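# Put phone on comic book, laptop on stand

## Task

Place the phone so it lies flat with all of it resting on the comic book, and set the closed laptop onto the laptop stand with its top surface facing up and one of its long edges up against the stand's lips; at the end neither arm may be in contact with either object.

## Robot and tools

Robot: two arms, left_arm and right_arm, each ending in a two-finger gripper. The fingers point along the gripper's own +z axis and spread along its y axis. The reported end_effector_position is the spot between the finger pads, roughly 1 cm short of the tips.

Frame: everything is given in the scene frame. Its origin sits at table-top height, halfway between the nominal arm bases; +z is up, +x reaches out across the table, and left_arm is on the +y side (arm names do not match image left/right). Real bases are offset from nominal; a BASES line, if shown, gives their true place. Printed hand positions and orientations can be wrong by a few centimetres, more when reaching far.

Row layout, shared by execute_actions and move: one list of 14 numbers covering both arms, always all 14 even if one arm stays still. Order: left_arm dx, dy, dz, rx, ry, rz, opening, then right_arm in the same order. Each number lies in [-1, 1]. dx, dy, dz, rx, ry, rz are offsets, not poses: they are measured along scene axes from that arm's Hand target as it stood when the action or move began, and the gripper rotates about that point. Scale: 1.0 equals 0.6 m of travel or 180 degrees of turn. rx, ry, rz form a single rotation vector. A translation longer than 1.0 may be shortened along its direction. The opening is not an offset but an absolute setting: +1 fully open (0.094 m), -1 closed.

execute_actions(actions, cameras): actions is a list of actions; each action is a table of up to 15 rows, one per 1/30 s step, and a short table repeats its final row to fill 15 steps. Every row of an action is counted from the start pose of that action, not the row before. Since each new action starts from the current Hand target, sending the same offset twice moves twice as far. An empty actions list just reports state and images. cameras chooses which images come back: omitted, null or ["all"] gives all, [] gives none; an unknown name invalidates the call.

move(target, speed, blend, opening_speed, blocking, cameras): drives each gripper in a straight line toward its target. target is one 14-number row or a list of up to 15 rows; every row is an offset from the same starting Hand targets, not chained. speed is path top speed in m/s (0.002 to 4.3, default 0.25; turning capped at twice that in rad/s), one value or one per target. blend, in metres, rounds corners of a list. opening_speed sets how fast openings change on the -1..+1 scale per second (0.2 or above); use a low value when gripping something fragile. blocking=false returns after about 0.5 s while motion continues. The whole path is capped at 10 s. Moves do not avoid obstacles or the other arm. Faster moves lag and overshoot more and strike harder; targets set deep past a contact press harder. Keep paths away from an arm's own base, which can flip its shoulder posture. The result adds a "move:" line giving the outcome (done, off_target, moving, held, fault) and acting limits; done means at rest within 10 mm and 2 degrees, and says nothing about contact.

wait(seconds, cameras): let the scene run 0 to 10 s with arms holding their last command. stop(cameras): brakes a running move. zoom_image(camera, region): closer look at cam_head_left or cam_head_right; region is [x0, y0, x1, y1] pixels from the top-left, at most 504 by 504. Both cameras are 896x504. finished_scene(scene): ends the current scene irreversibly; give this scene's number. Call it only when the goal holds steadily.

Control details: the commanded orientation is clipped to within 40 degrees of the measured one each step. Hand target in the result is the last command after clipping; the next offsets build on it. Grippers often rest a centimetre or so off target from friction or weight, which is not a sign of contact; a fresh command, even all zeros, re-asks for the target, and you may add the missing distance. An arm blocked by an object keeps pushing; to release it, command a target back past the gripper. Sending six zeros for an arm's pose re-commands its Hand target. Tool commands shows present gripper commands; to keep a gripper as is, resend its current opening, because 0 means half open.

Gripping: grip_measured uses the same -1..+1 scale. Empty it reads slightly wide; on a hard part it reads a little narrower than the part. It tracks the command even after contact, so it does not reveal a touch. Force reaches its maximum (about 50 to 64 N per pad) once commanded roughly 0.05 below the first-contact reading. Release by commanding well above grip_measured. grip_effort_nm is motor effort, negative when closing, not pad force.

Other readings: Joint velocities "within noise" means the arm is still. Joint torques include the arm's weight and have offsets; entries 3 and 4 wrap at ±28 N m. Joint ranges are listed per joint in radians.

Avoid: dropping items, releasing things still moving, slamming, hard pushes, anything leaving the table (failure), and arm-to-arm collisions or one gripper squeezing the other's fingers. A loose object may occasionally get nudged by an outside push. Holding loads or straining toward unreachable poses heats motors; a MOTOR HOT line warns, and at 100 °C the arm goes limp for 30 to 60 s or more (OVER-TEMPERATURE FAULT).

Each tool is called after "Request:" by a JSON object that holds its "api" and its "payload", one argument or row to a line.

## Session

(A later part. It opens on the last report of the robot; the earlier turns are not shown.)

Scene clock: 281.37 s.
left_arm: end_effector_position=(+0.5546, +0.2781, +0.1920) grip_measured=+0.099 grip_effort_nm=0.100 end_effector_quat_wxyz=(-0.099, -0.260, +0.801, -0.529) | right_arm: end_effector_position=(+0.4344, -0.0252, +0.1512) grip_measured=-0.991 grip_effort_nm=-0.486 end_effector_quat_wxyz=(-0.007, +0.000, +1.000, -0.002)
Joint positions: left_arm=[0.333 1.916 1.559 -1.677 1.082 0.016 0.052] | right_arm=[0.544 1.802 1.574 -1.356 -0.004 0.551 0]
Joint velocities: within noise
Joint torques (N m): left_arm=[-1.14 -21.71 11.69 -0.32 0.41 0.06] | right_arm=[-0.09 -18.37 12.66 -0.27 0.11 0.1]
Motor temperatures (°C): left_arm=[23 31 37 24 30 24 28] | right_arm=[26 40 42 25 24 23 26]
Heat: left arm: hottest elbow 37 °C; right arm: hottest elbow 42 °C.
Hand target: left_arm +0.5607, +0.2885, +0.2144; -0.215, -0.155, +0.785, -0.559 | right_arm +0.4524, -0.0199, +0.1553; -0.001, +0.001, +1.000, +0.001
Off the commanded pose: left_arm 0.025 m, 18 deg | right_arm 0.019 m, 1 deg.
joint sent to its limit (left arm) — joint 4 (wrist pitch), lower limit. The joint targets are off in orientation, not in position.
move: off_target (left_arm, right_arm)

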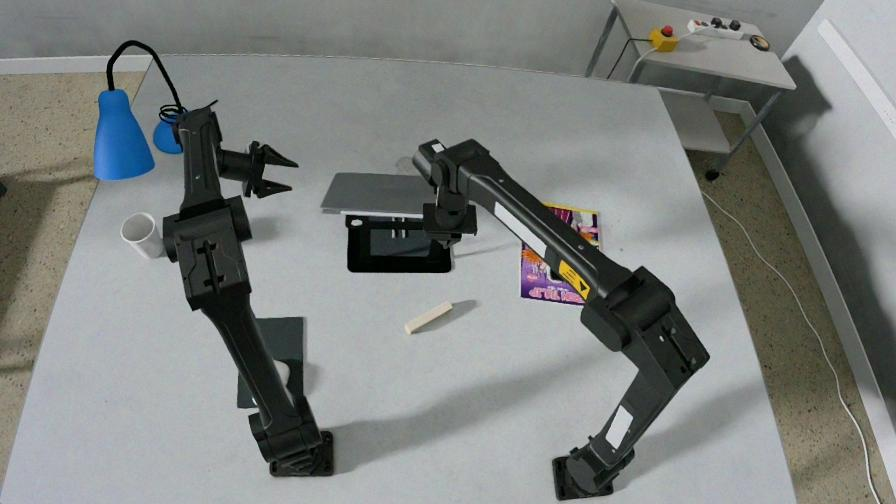

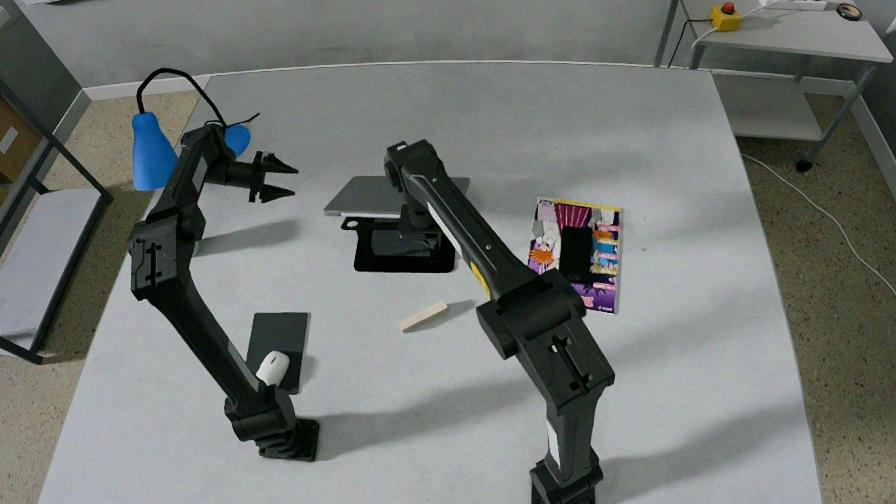

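Request:
{"api": "move", "payload": {
  "target": [0,0,0,0,0,0,0.1,0.09,-0.01,0,0,0,0,-1],
  "speed": 0.06
}}

Request:
{"api": "zoom_image", "payload": {
  "camera": "cam_head_left",
  "region": [310, 150, 510, 290]
}}

Request:
{"api": "zoom_image", "payload": {
  "camera": "cam_head_right",
  "region": [300, 150, 500, 290]
}}

Scene clock: 286.13 s.
left_arm: end_effector_position=(+0.5546, +0.2781, +0.1920) grip_measured=+0.099 grip_effort_nm=0.100 end_effector_quat_wxyz=(-0.099, -0.260, +0.801, -0.529) | right_arm: end_effector_position=(+0.4634, -0.0274, +0.1544) grip_measured=-0.991 grip_effort_nm=-0.491 end_effector_quat_wxyz=(-0.030, -0.010, +0.999, -0.010)
Joint positions: left_arm=[0.333 1.916 1.559 -1.677 1.082 0.016 0.052] | right_arm=[0.512 1.894 1.715 -1.453 -0.011 0.498 0]
Joint velocities: within noise
Joint torques (N m): left_arm=[-0.26 -21.54 11.89 -0.44 0.37 0.05] | right_arm=[-1.85 -18.32 14.68 1.03 0.4 0.04]
Motor temperatures (°C): left_arm=[23 31 37 23 29 24 28] | right_arm=[26 40 44 25 24 23 26]
Heat: left arm: hottest elbow 37 °C; right arm: hottest elbow 44 °C.
Hand target: left_arm +0.5607, +0.2885, +0.2144; -0.215, -0.155, +0.785, -0.559 | right_arm +0.5064, -0.0259, +0.1554; -0.001, +0.001, +1.000, +0.001
Off the commanded pose: left_arm 0.025 m, 18 deg | right_arm 0.043 m, 4 deg.
joint sent to its limit (left arm) — joint 4 (wrist pitch), lower limit. The joint targets are off in orientation, not in position.
move: off_target (left_arm, right_arm)

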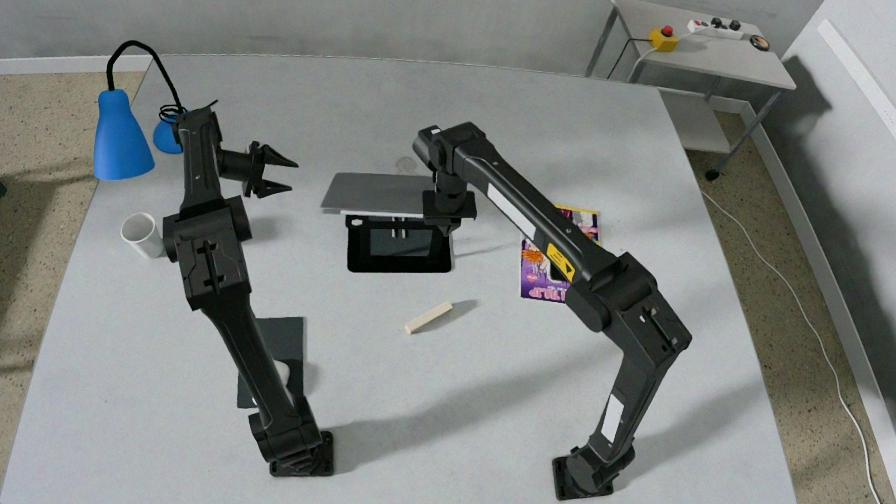

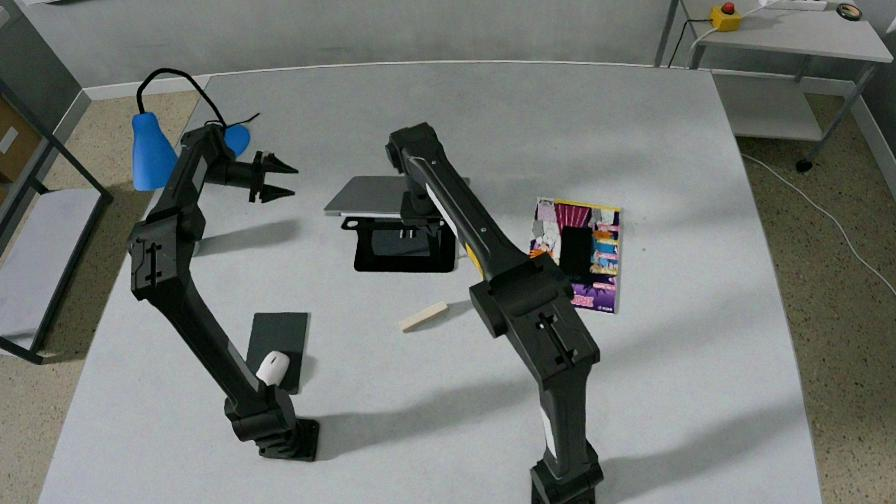

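Scaled by 2.520.

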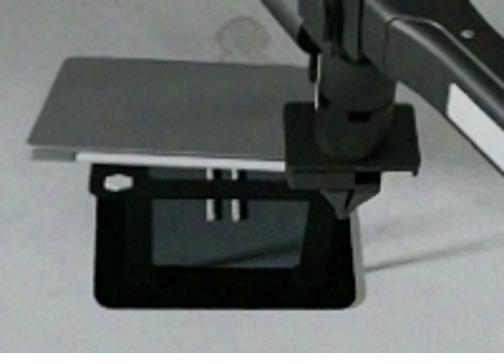

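Scaled by 2.520.

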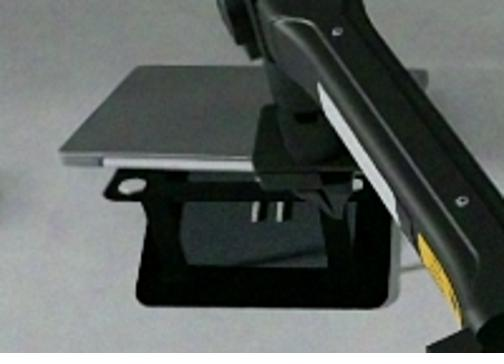

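Request:
{"api": "move", "payload": {
  "target": [0,0,0,0,0,0,0.1,-0.17,-0.15,0.02,0,0,0,-1],
  "speed": 0.15
}}

Request:
{"api": "zoom_image", "payload": {
  "camera": "cam_head_left",
  "region": [310, 160, 490, 290]
}}

Request:
{"api": "zoom_image", "payload": {
  "camera": "cam_head_right",
  "region": [300, 160, 480, 290]
}}

Scene clock: 290.70 s.
left_arm: end_effector_position=(+0.5546, +0.2781, +0.1920) grip_measured=+0.099 grip_effort_nm=0.100 end_effector_quat_wxyz=(-0.099, -0.260, +0.801, -0.529) | right_arm: end_effector_position=(+0.4045, -0.1100, +0.1692) grip_measured=-0.991 grip_effort_nm=-0.491 end_effector_quat_wxyz=(-0.003, -0.001, +1.000, +0.000)
Joint positions: left_arm=[0.333 1.916 1.559 -1.677 1.082 0.016 0.052] | right_arm=[0.426 1.617 1.378 -1.337 -0.002 0.43 0]
Joint velocities: within noise
Joint torques (N m): left_arm=[0.09 -21.71 11.88 -0.35 0.4 0.07] | right_arm=[-0.38 -18.37 7.38 0.5 0.05 0.05]
Motor temperatures (°C): left_arm=[23 32 37 23 29 24 27] | right_arm=[26 40 45 25 24 23 26]
Heat: left arm: hottest elbow 37 °C; right arm: hottest elbow 45 °C.
Hand target: left_arm +0.5607, +0.2885, +0.2144; -0.215, -0.155, +0.785, -0.559 | right_arm +0.4043, -0.1159, +0.1674; -0.001, +0.001, +1.000, +0.001
Off the commanded pose: left_arm 0.025 m, 18 deg | right_arm 0.006 m, 0 deg.
joint sent to its limit (left arm) — joint 4 (wrist pitch), lower limit. The joint targets are off in orientation, not in position.
move: off_target (left_arm)

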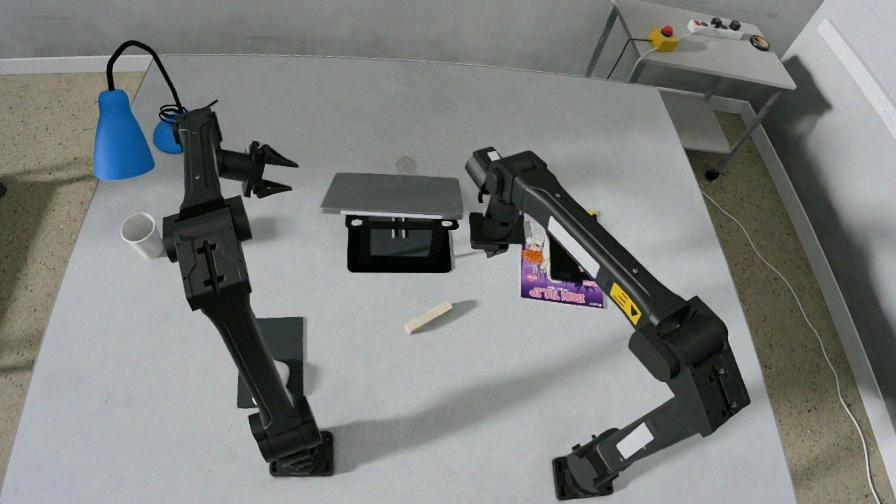

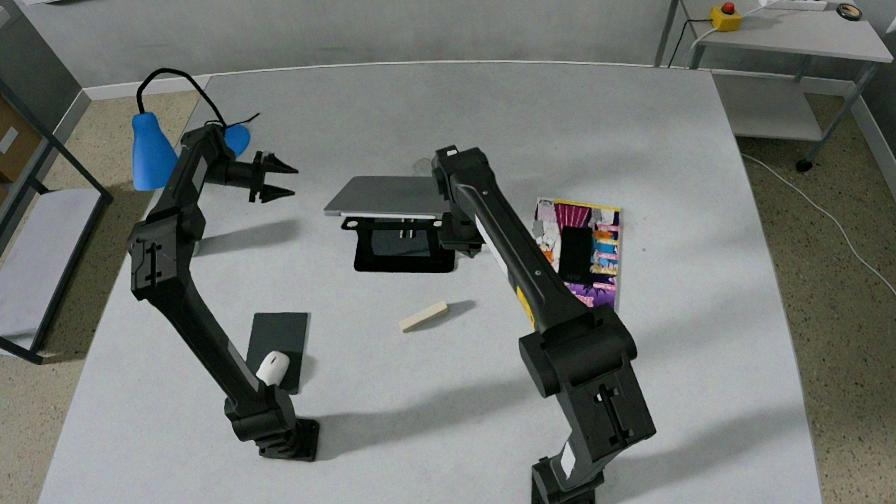

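Scaled by 2.800.

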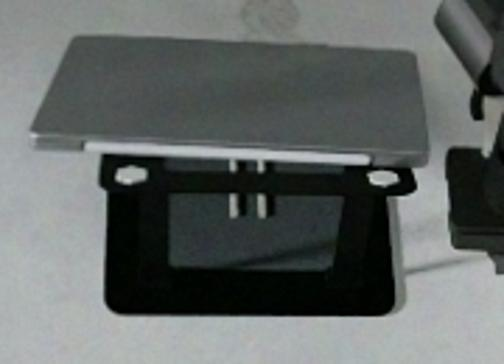

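Scaled by 2.800.

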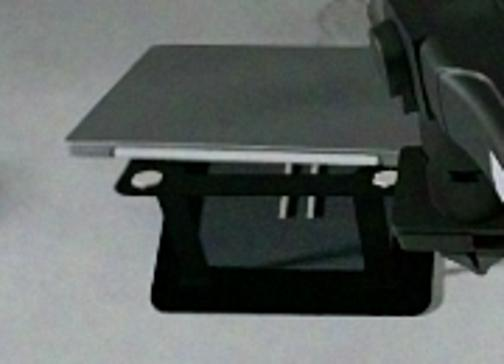

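Request:
{"api": "move", "payload": {
  "target": [
    [0,0,0,0,0,0,0.1,0.05,0.15,0.02,0,0,0,-1],
    [0,0,0,0,0,0,0.1,0.15,0.14,0.005,0,0,0,-1]
  ],
  "speed": 0.08
}}

Request:
{"api": "zoom_image", "payload": {
  "camera": "cam_head_left",
  "region": [310, 150, 510, 290]
}}

Request:
{"api": "zoom_image", "payload": {
  "camera": "cam_head_right",
  "region": [300, 150, 500, 290]
}}

Scene clock: 297.17 s.
left_arm: end_effector_position=(+0.5546, +0.2781, +0.1920) grip_measured=+0.099 grip_effort_nm=0.105 end_effector_quat_wxyz=(-0.099, -0.260, +0.801, -0.529) | right_arm: end_effector_position=(+0.4769, -0.0358, +0.1683) grip_measured=-0.991 grip_effort_nm=-0.491 end_effector_quat_wxyz=(-0.005, +0.000, +1.000, -0.002)
Joint positions: left_arm=[0.333 1.916 1.559 -1.677 1.082 0.016 0.052] | right_arm=[0.491 1.875 1.725 -1.432 -0.002 0.497 0]
Joint velocities: within noise
Joint torques (N m): left_arm=[-0.56 -21.3 11.9 -0.54 0.41 0.08] | right_arm=[-0.15 -19.6 12.86 -0.16 0.06 0.1]
Motor temperatures (°C): left_arm=[22 32 37 23 29 24 27] | right_arm=[26 40 45 25 24 23 26]
Heat: left arm: hottest elbow 37 °C; right arm: hottest elbow 45 °C.
Hand target: left_arm +0.5607, +0.2885, +0.2144; -0.215, -0.155, +0.785, -0.559 | right_arm +0.4943, -0.0318, +0.1705; -0.001, +0.001, +1.000, +0.001
Off the commanded pose: left_arm 0.025 m, 18 deg | right_arm 0.018 m, 1 deg.
joint sent to its limit (left arm) — joint 4 (wrist pitch), lower limit. The joint targets are off in orientation, not in position.
move: off_target (left_arm, right_arm)

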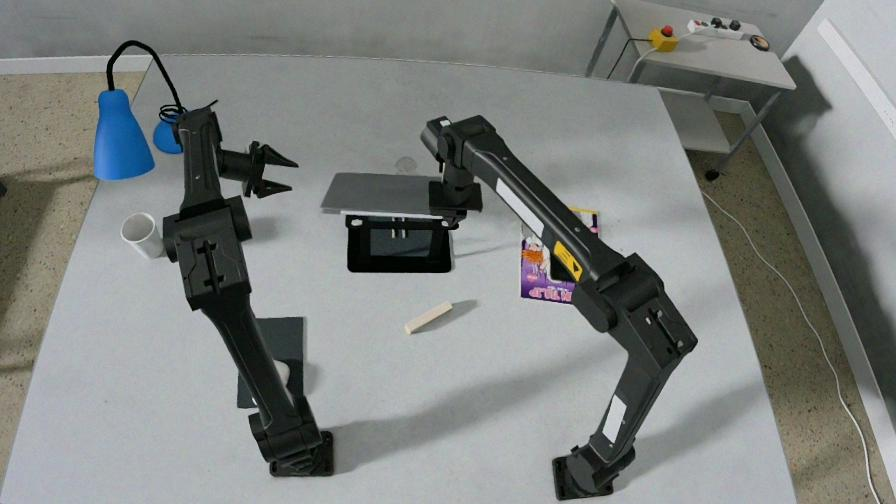

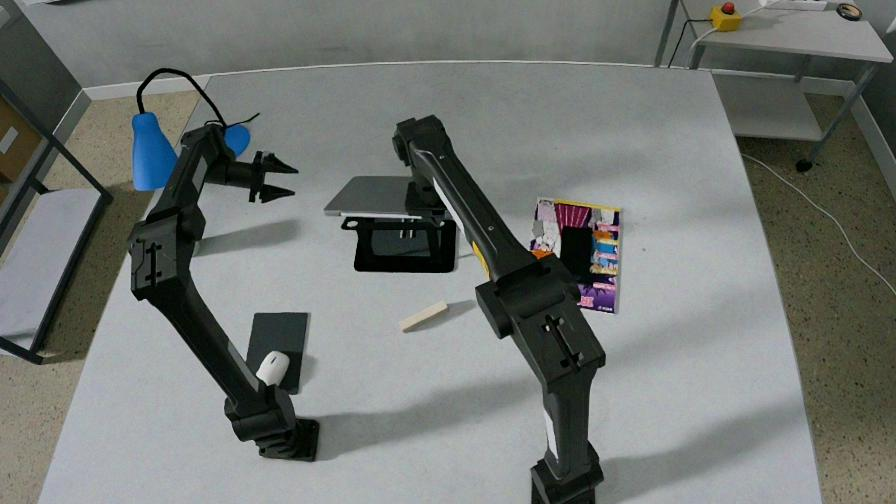

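Scaled by 2.520.

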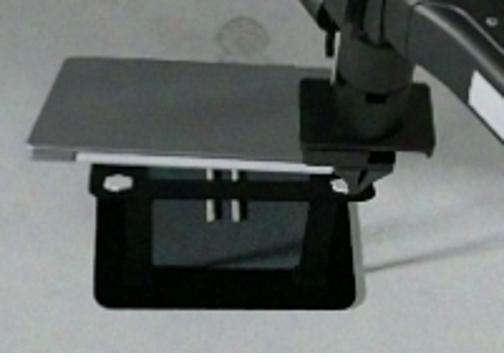

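Scaled by 2.520.

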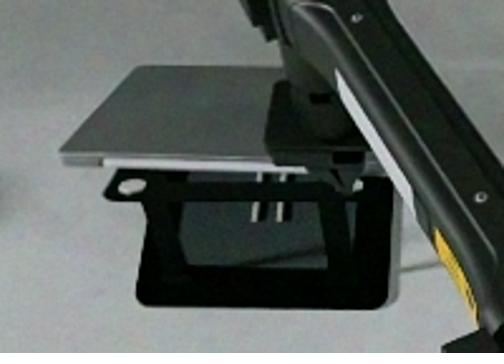

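Request:
{"api": "move", "payload": {
  "target": [0,0,0,0,0,0,0.1,0.075,-0.005,-0.012,0,0,0,-1],
  "speed": 0.05
}}

Request:
{"api": "zoom_image", "payload": {
  "camera": "cam_head_left",
  "region": [310, 150, 510, 290]
}}

Request:
{"api": "zoom_image", "payload": {
  "camera": "cam_head_right",
  "region": [300, 150, 500, 290]
}}

Scene clock: 301.13 s.
left_arm: end_effector_position=(+0.5546, +0.2781, +0.1920) grip_measured=+0.099 grip_effort_nm=0.105 end_effector_quat_wxyz=(-0.099, -0.260, +0.801, -0.529) | right_arm: end_effector_position=(+0.5216, -0.0359, +0.1640) grip_measured=-0.991 grip_effort_nm=-0.481 end_effector_quat_wxyz=(-0.004, -0.001, +1.000, -0.001)
Joint positions: left_arm=[0.333 1.916 1.559 -1.677 1.082 0.016 0.052] | right_arm=[0.456 1.987 1.883 -1.476 -0.002 0.459 0]
Joint velocities: within noise
Joint torques (N m): left_arm=[-0.38 -21.6 11.97 -0.51 0.39 0.1] | right_arm=[-0.44 -21.25 12.97 -0.17 0.05 0.07]
Motor temperatures (°C): left_arm=[22 32 37 23 29 24 27] | right_arm=[26 40 45 25 24 23 26]
Heat: left arm: hottest elbow 37 °C; right arm: hottest elbow 45 °C.
Hand target: left_arm +0.5607, +0.2885, +0.2144; -0.215, -0.155, +0.785, -0.559 | right_arm +0.5394, -0.0348, +0.1633; -0.001, +0.001, +1.000, +0.001
Off the commanded pose: left_arm 0.025 m, 18 deg | right_arm 0.018 m, 1 deg.
joint sent to its limit (left arm) — joint 4 (wrist pitch), lower limit. The joint targets are off in orientation, not in position.
move: off_target (left_arm, right_arm)

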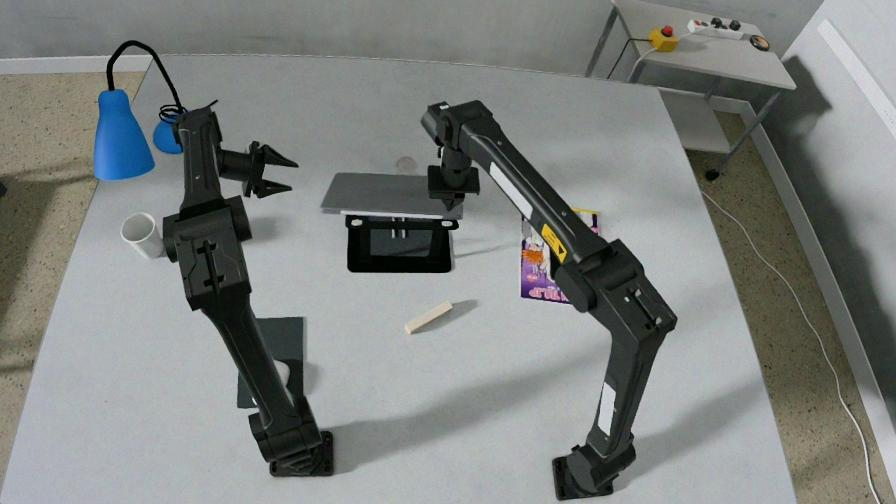

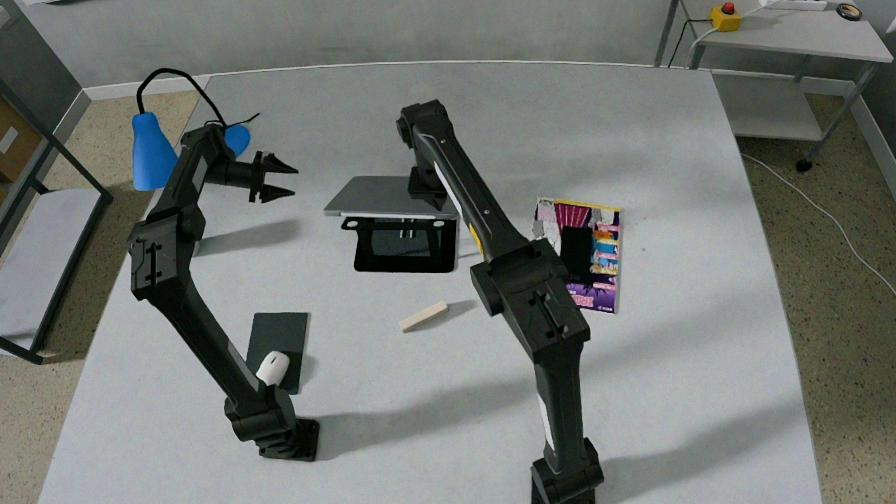

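Scaled by 2.520.

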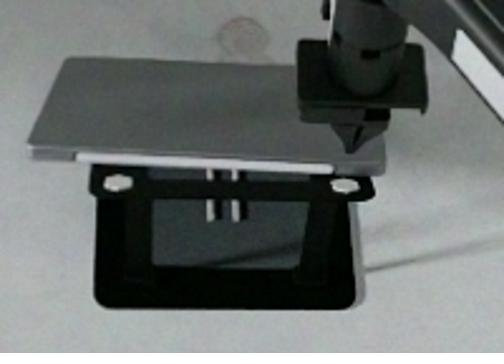

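Scaled by 2.520.

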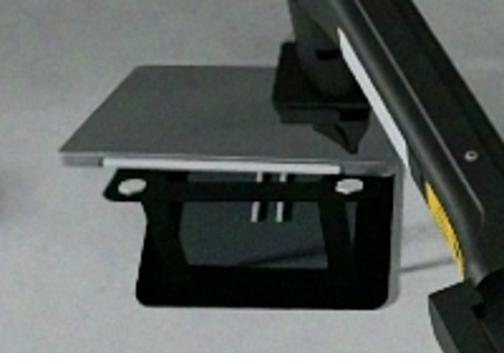

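Request:
{"api": "move", "payload": {
  "target": [
    [0,0,0,0,0,0,0.1,-0.075,0,0.012,0,0,0,-1],
    [0,0,0,0,0,0,0.1,-0.075,0,-0.012,0,0,0,-1],
    [0,0,0,0,0,0,0.1,0,0,-0.018,0,0,0,-1]
  ],
  "speed": 0.05
}}

Request:
{"api": "zoom_image", "payload": {
  "camera": "cam_head_left",
  "region": [310, 150, 510, 290]
}}

Request:
{"api": "zoom_image", "payload": {
  "camera": "cam_head_right",
  "region": [300, 150, 500, 290]
}}

Scene clock: 306.67 s.
left_arm: end_effector_position=(+0.5546, +0.2781, +0.1920) grip_measured=+0.099 grip_effort_nm=0.100 end_effector_quat_wxyz=(-0.099, -0.260, +0.801, -0.529) | right_arm: end_effector_position=(+0.5218, -0.0354, +0.1555) grip_measured=-0.991 grip_effort_nm=-0.486 end_effector_quat_wxyz=(-0.002, -0.001, +1.000, +0.000)
Joint positions: left_arm=[0.333 1.916 1.559 -1.677 1.082 0.016 0.052] | right_arm=[0.456 1.987 1.861 -1.448 -0.003 0.459 0]
Joint velocities: within noise
Joint torques (N m): left_arm=[-0.62 -21.13 11.81 -0.59 0.37 0.1] | right_arm=[-0.38 -21.07 12.9 -0.24 0.07 0.07]
Motor temperatures (°C): left_arm=[22 32 37 23 29 24 27] | right_arm=[26 40 46 25 24 23 26]
Heat: left arm: hottest elbow 37 °C; right arm: hottest elbow 46 °C.
Hand target: left_arm +0.5607, +0.2885, +0.2144; -0.215, -0.155, +0.785, -0.559 | right_arm +0.5394, -0.0348, +0.1524; -0.001, +0.001, +1.000, +0.001
Off the commanded pose: left_arm 0.025 m, 18 deg | right_arm 0.018 m, 0 deg.
joint sent to its limit (left arm) — joint 4 (wrist pitch), lower limit. The joint targets are off in orientation, not in position.
move: off_target (left_arm, right_arm)

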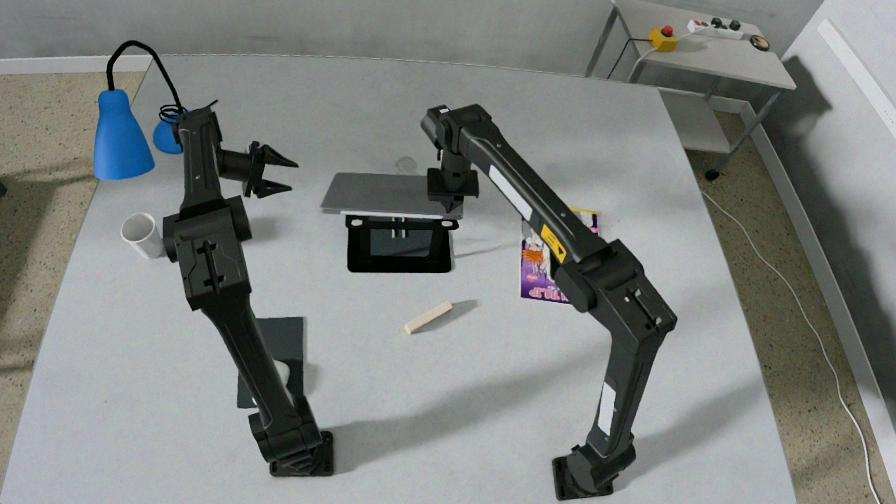

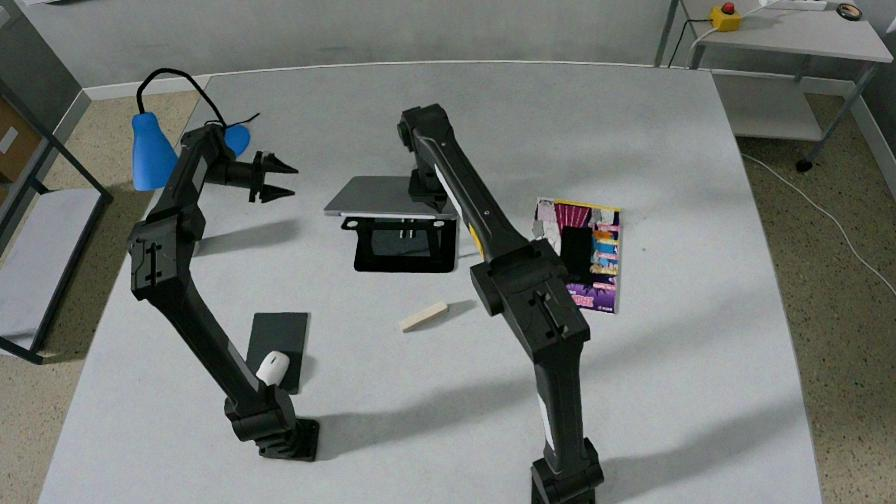

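Scaled by 2.520.

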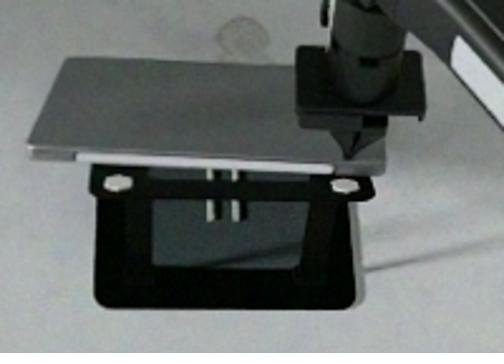

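Scaled by 2.520.

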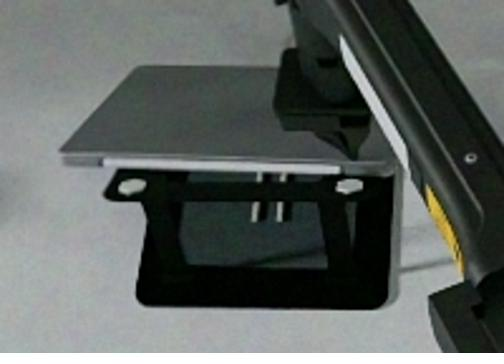

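Request:
{"api": "move", "payload": {
  "target": [
    [0,0,0,0,0,0,0.1,-0.03,0,0.02,0,0,0,-1],
    [0,0,0,0,0,0,0.1,-0.085,0,0.015,0,0,0,-1],
    [0,0,0,0,0,0,0.1,-0.085,0,-0.012,0,0,0,-1]
  ],
  "speed": 0.05
}}

Request:
{"api": "zoom_image", "payload": {
  "camera": "cam_head_left",
  "region": [310, 150, 510, 290]
}}

Scene clock: 312.20 s.
left_arm: end_effector_position=(+0.5546, +0.2781, +0.1920) grip_measured=+0.099 grip_effort_nm=0.105 end_effector_quat_wxyz=(-0.099, -0.260, +0.801, -0.529) | right_arm: end_effector_position=(+0.4948, -0.0393, +0.1495) grip_measured=-0.991 grip_effort_nm=-0.486 end_effector_quat_wxyz=(+0.000, +0.003, +1.000, +0.002)
Joint positions: left_arm=[0.333 1.916 1.559 -1.677 1.082 0.016 0.052] | right_arm=[0.471 1.914 1.732 -1.388 -0.003 0.481 0]
Joint velocities: within noise
Joint torques (N m): left_arm=[-0.44 -21.07 11.66 -0.54 0.36 0.09] | right_arm=[1.26 -23.59 7.04 0.44 0.08 0.22]
Motor temperatures (°C): left_arm=[22 32 37 23 29 24 27] | right_arm=[26 40 46 25 24 23 26]
Heat: left arm: hottest elbow 37 °C; right arm: hottest elbow 46 °C.
Hand target: left_arm +0.5607, +0.2885, +0.2144; -0.215, -0.155, +0.785, -0.559 | right_arm +0.4884, -0.0349, +0.1451; -0.001, +0.001, +1.000, +0.001
Off the commanded pose: left_arm 0.025 m, 18 deg | right_arm 0.009 m, 0 deg.
joint sent to its limit (left arm) — joint 4 (wrist pitch), lower limit. The joint targets are off in orientation, not in position.
move: off_target (left_arm)

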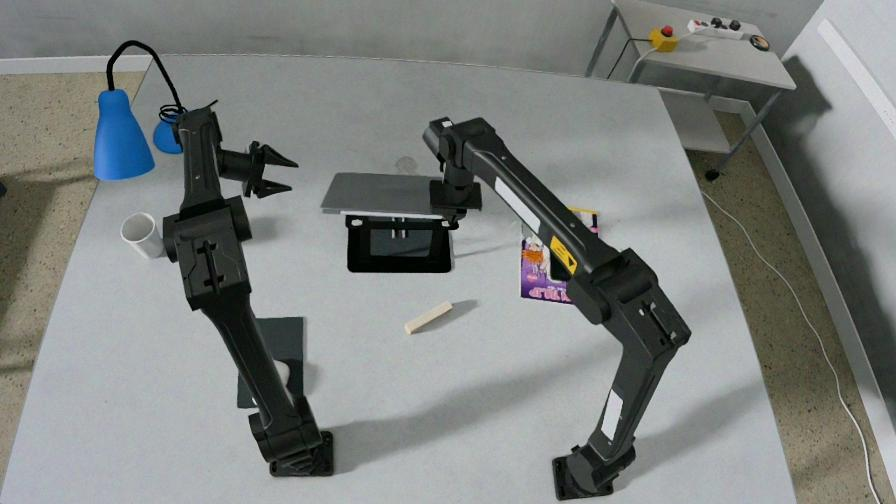

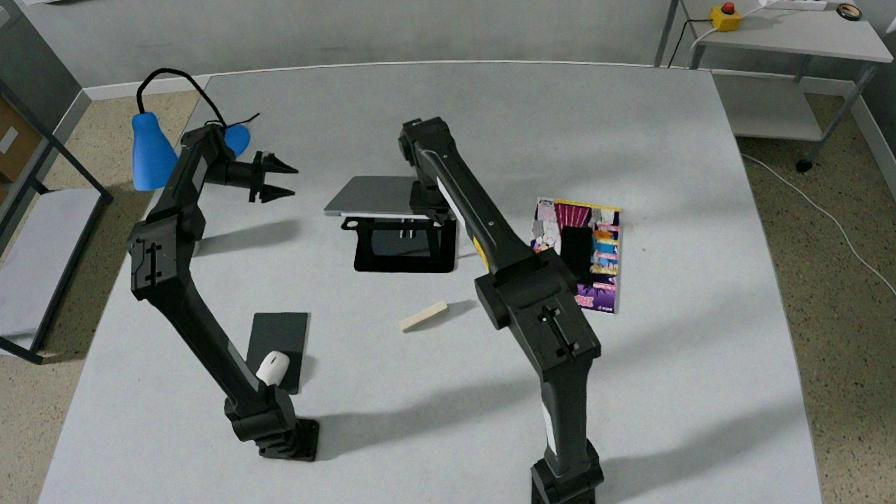

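Scaled by 2.520.

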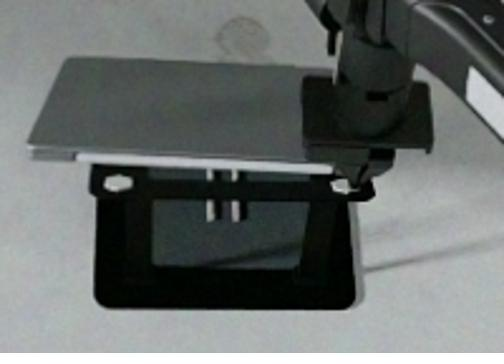

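Tip at rail level just behind edge. Push.

Request:
{"api": "move", "payload": {
  "target": [0,0,0,0,0,0,0.1,0.06,-0.005,0,0,0,0,-1],
  "speed": 0.04
}}

Request:
{"api": "zoom_image", "payload": {
  "camera": "cam_head_left",
  "region": [310, 150, 510, 290]
}}

Scene clock: 315.07 s.
left_arm: end_effector_position=(+0.5546, +0.2781, +0.1920) grip_measured=+0.099 grip_effort_nm=0.105 end_effector_quat_wxyz=(-0.099, -0.260, +0.801, -0.529) | right_arm: end_effector_position=(+0.5010, -0.0376, +0.1481) grip_measured=-0.991 grip_effort_nm=-0.486 end_effector_quat_wxyz=(-0.007, -0.004, +1.000, -0.001)
Joint positions: left_arm=[0.333 1.916 1.559 -1.677 1.082 0.016 0.052] | right_arm=[0.468 1.942 1.772 -1.415 -0.004 0.466 0]
Joint velocities: within noise
Joint torques (N m): left_arm=[-0.21 -21.66 11.78 -0.58 0.41 0.08] | right_arm=[-0.79 -19.9 13.01 -0.06 0.12 0.07]
Motor temperatures (°C): left_arm=[22 32 37 23 29 24 27] | right_arm=[26 40 46 25 24 23 26]
Heat: left arm: hottest elbow 37 °C; right arm: hottest elbow 46 °C.
Hand target: left_arm +0.5607, +0.2885, +0.2144; -0.215, -0.155, +0.785, -0.559 | right_arm +0.5244, -0.0379, +0.1453; -0.001, +0.001, +1.000, +0.001
Off the commanded pose: left_arm 0.025 m, 18 deg | right_arm 0.024 m, 1 deg.
joint sent to its limit (left arm) — joint 4 (wrist pitch), lower limit. The joint targets are off in orientation, not in position.
move: off_target (left_arm, right_arm)

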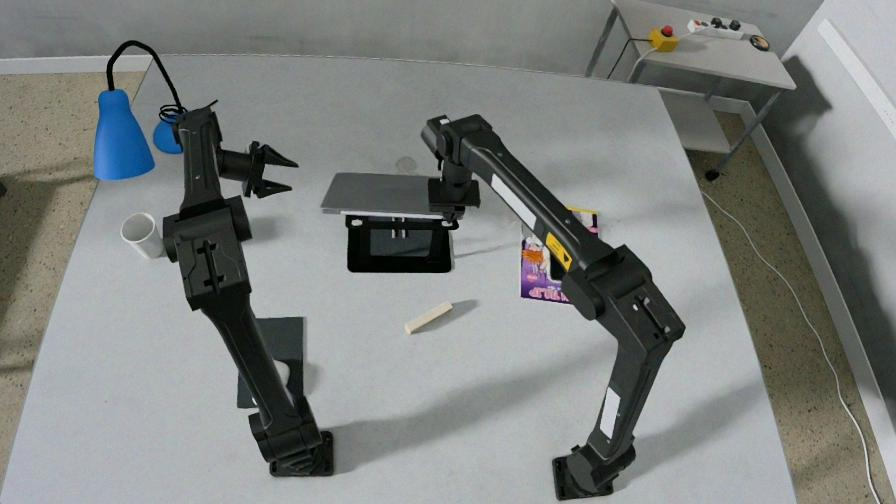

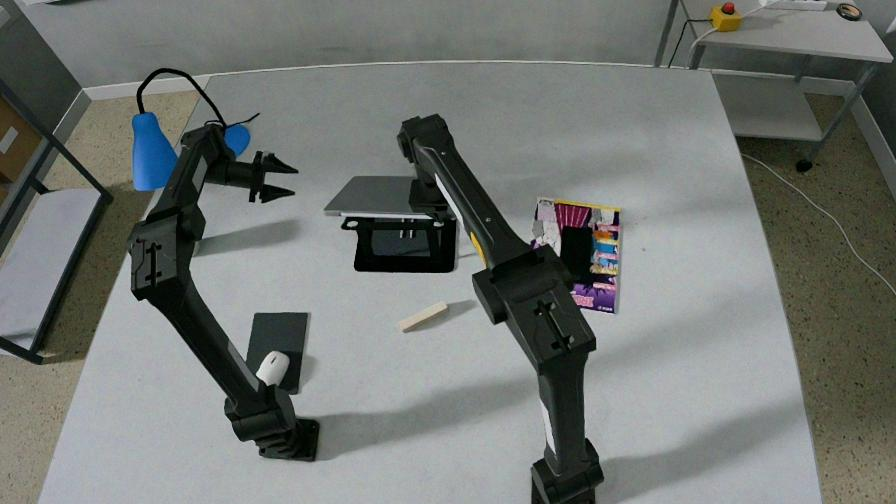

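Scaled by 2.520.

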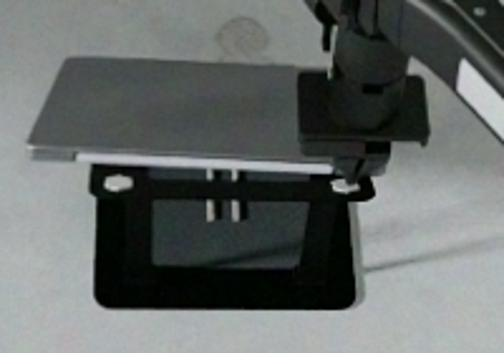

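Request:
{"api": "move", "payload": {
  "target": [0,0,0,0,0,0,0.1,0.035,-0.002,-0.003,0,0,0,-1],
  "speed": 0.04
}}

Request:
{"api": "zoom_image", "payload": {
  "camera": "cam_head_left",
  "region": [310, 150, 510, 290]
}}

Scene clock: 318.40 s.
left_arm: end_effector_position=(+0.5546, +0.2781, +0.1920) grip_measured=+0.099 grip_effort_nm=0.105 end_effector_quat_wxyz=(-0.099, -0.260, +0.801, -0.529) | right_arm: end_effector_position=(+0.5162, -0.0426, +0.1451) grip_measured=-0.991 grip_effort_nm=-0.486 end_effector_quat_wxyz=(-0.018, -0.002, +1.000, -0.006)
Joint positions: left_arm=[0.333 1.916 1.559 -1.677 1.082 0.016 0.052] | right_arm=[0.449 1.991 1.839 -1.456 -0.005 0.45 0]
Joint velocities: within noise
Joint torques (N m): left_arm=[-1.03 -21.42 11.96 -0.49 0.37 0.11] | right_arm=[-0.62 -20.01 13.9 0.62 0.16 0.04]
Motor temperatures (°C): left_arm=[22 32 38 23 29 24 27] | right_arm=[26 40 47 25 24 23 26]
Heat: left arm: hottest elbow 38 °C; right arm: hottest elbow 47 °C.
Hand target: left_arm +0.5607, +0.2885, +0.2144; -0.215, -0.155, +0.785, -0.559 | right_arm +0.5453, -0.0389, +0.1434; -0.001, +0.001, +1.000, +0.001
Off the commanded pose: left_arm 0.025 m, 18 deg | right_arm 0.029 m, 2 deg.
joint sent to its limit (left arm) — joint 4 (wrist pitch), lower limit. The joint targets are off in orientation, not in position.
move: off_target (left_arm, right_arm)

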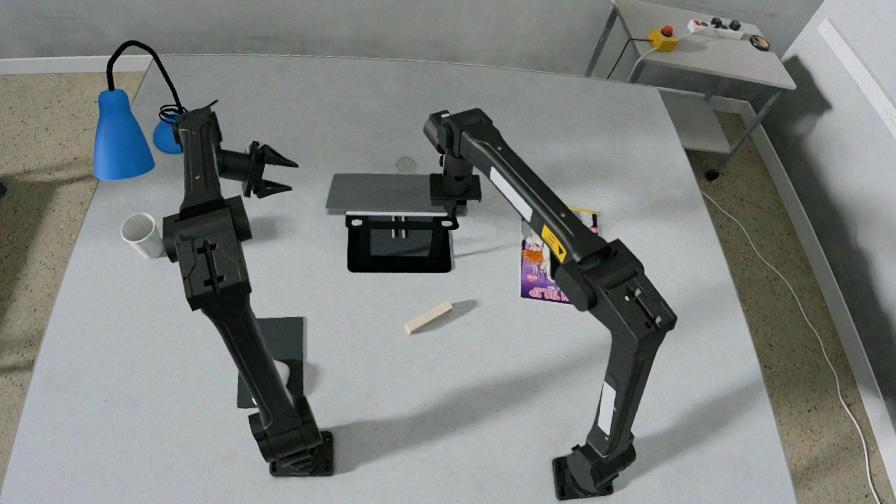

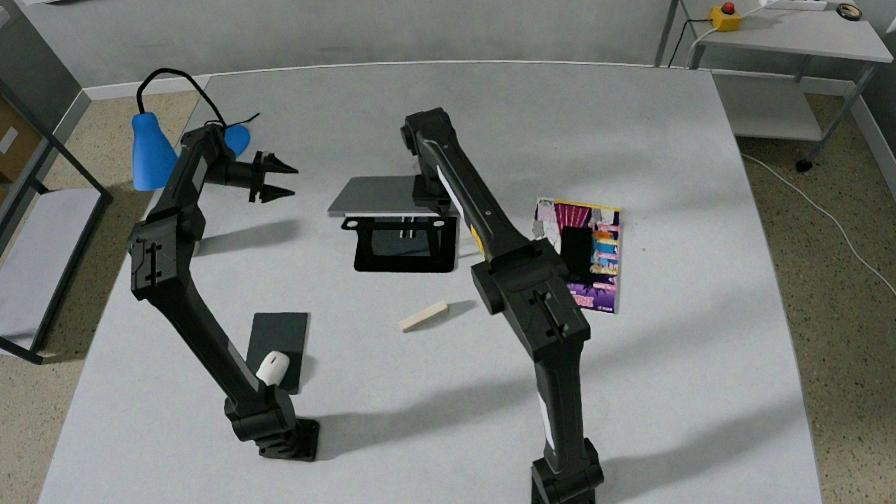

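Scaled by 2.520.

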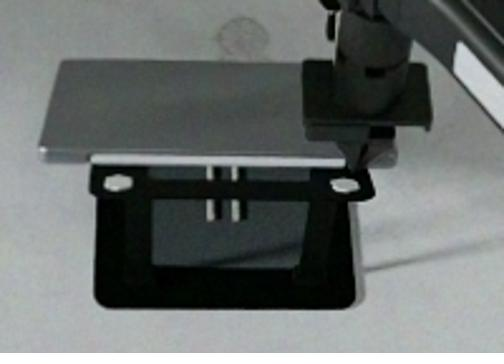

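Rotated square now. Back off.

Request:
{"api": "move", "payload": {
  "target": [
    [0,0,0,0,0,0,0.1,-0.06,0,0.005,0,0,0,-1],
    [0,0,0,0,0,0,0.1,-0.08,-0.02,0.1,0,0,0,-1],
    [0,0.05,0,0,0,0,0.1,-0.25,-0.25,0.12,0,0,0,-1]
  ],
  "speed": 0.12
}}

Request:
{"api": "zoom_image", "payload": {
  "camera": "cam_head_left",
  "region": [310, 160, 490, 290]
}}

Request:
{"api": "zoom_image", "payload": {
  "camera": "cam_head_right",
  "region": [300, 160, 480, 290]
}}

Scene clock: 325.37 s.
left_arm: end_effector_position=(+0.5501, +0.3061, +0.1892) grip_measured=+0.099 grip_effort_nm=0.105 end_effector_quat_wxyz=(-0.089, -0.279, +0.800, -0.524) | right_arm: end_effector_position=(+0.3967, -0.1839, +0.2170) grip_measured=-0.991 grip_effort_nm=-0.481 end_effector_quat_wxyz=(-0.004, +0.000, +1.000, +0.001)
Joint positions: left_arm=[0.384 1.916 1.559 -1.677 1.061 0.017 0.052] | right_arm=[0.281 1.51 1.379 -1.447 -0.003 0.286 0]
Joint velocities: within noise
Joint torques (N m): left_arm=[-0.73 -20.95 13.46 -0.73 0.39 0.17] | right_arm=[-0.21 -16.91 7.56 0.51 0.08 0.09]
Motor temperatures (°C): left_arm=[22 32 38 23 28 24 27] | right_arm=[26 40 46 25 24 23 26]
Heat: left arm: hottest elbow 38 °C; right arm: hottest elbow 46 °C.
Hand target: left_arm +0.5607, +0.3185, +0.2144; -0.215, -0.155, +0.785, -0.559 | right_arm +0.3954, -0.1890, +0.2154; -0.001, +0.001, +1.000, +0.001
Off the commanded pose: left_arm 0.030 m, 21 deg | right_arm 0.005 m, 0 deg.
joint sent to its limit (left arm) — joint 4 (wrist pitch), lower limit. The joint targets are off in orientation, not in position.
move: off_target (left_arm)

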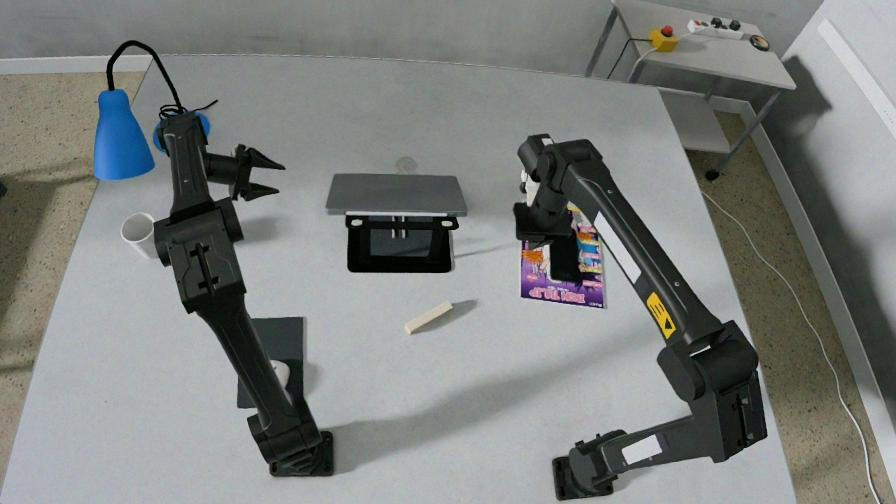

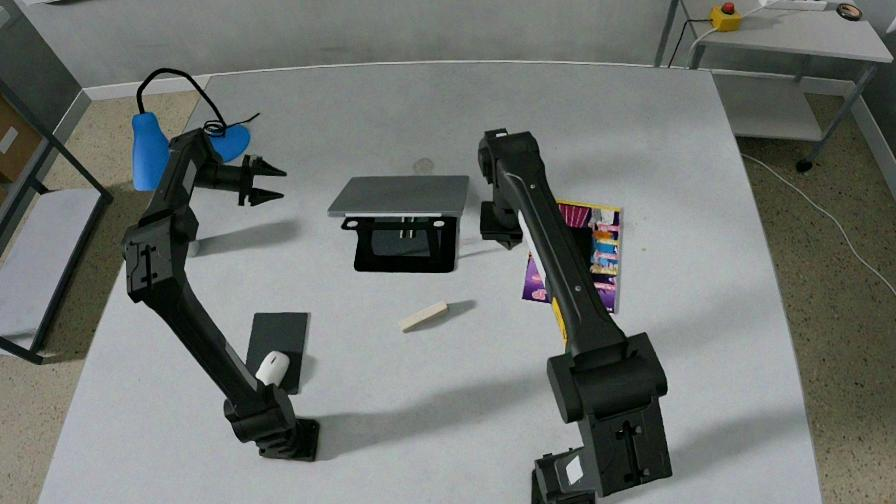

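Scaled by 2.800.

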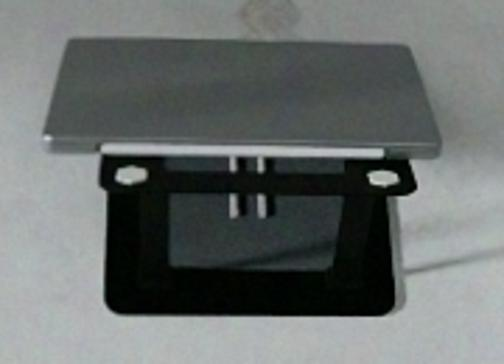

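Scaled by 2.800.

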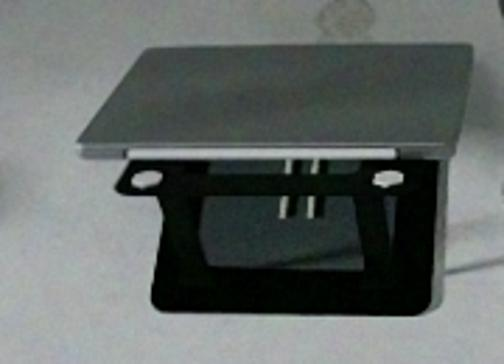

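Request:
{"api": "finished_scene", "payload": {
  "scene": 2
}}

The scene is finished: the task was done.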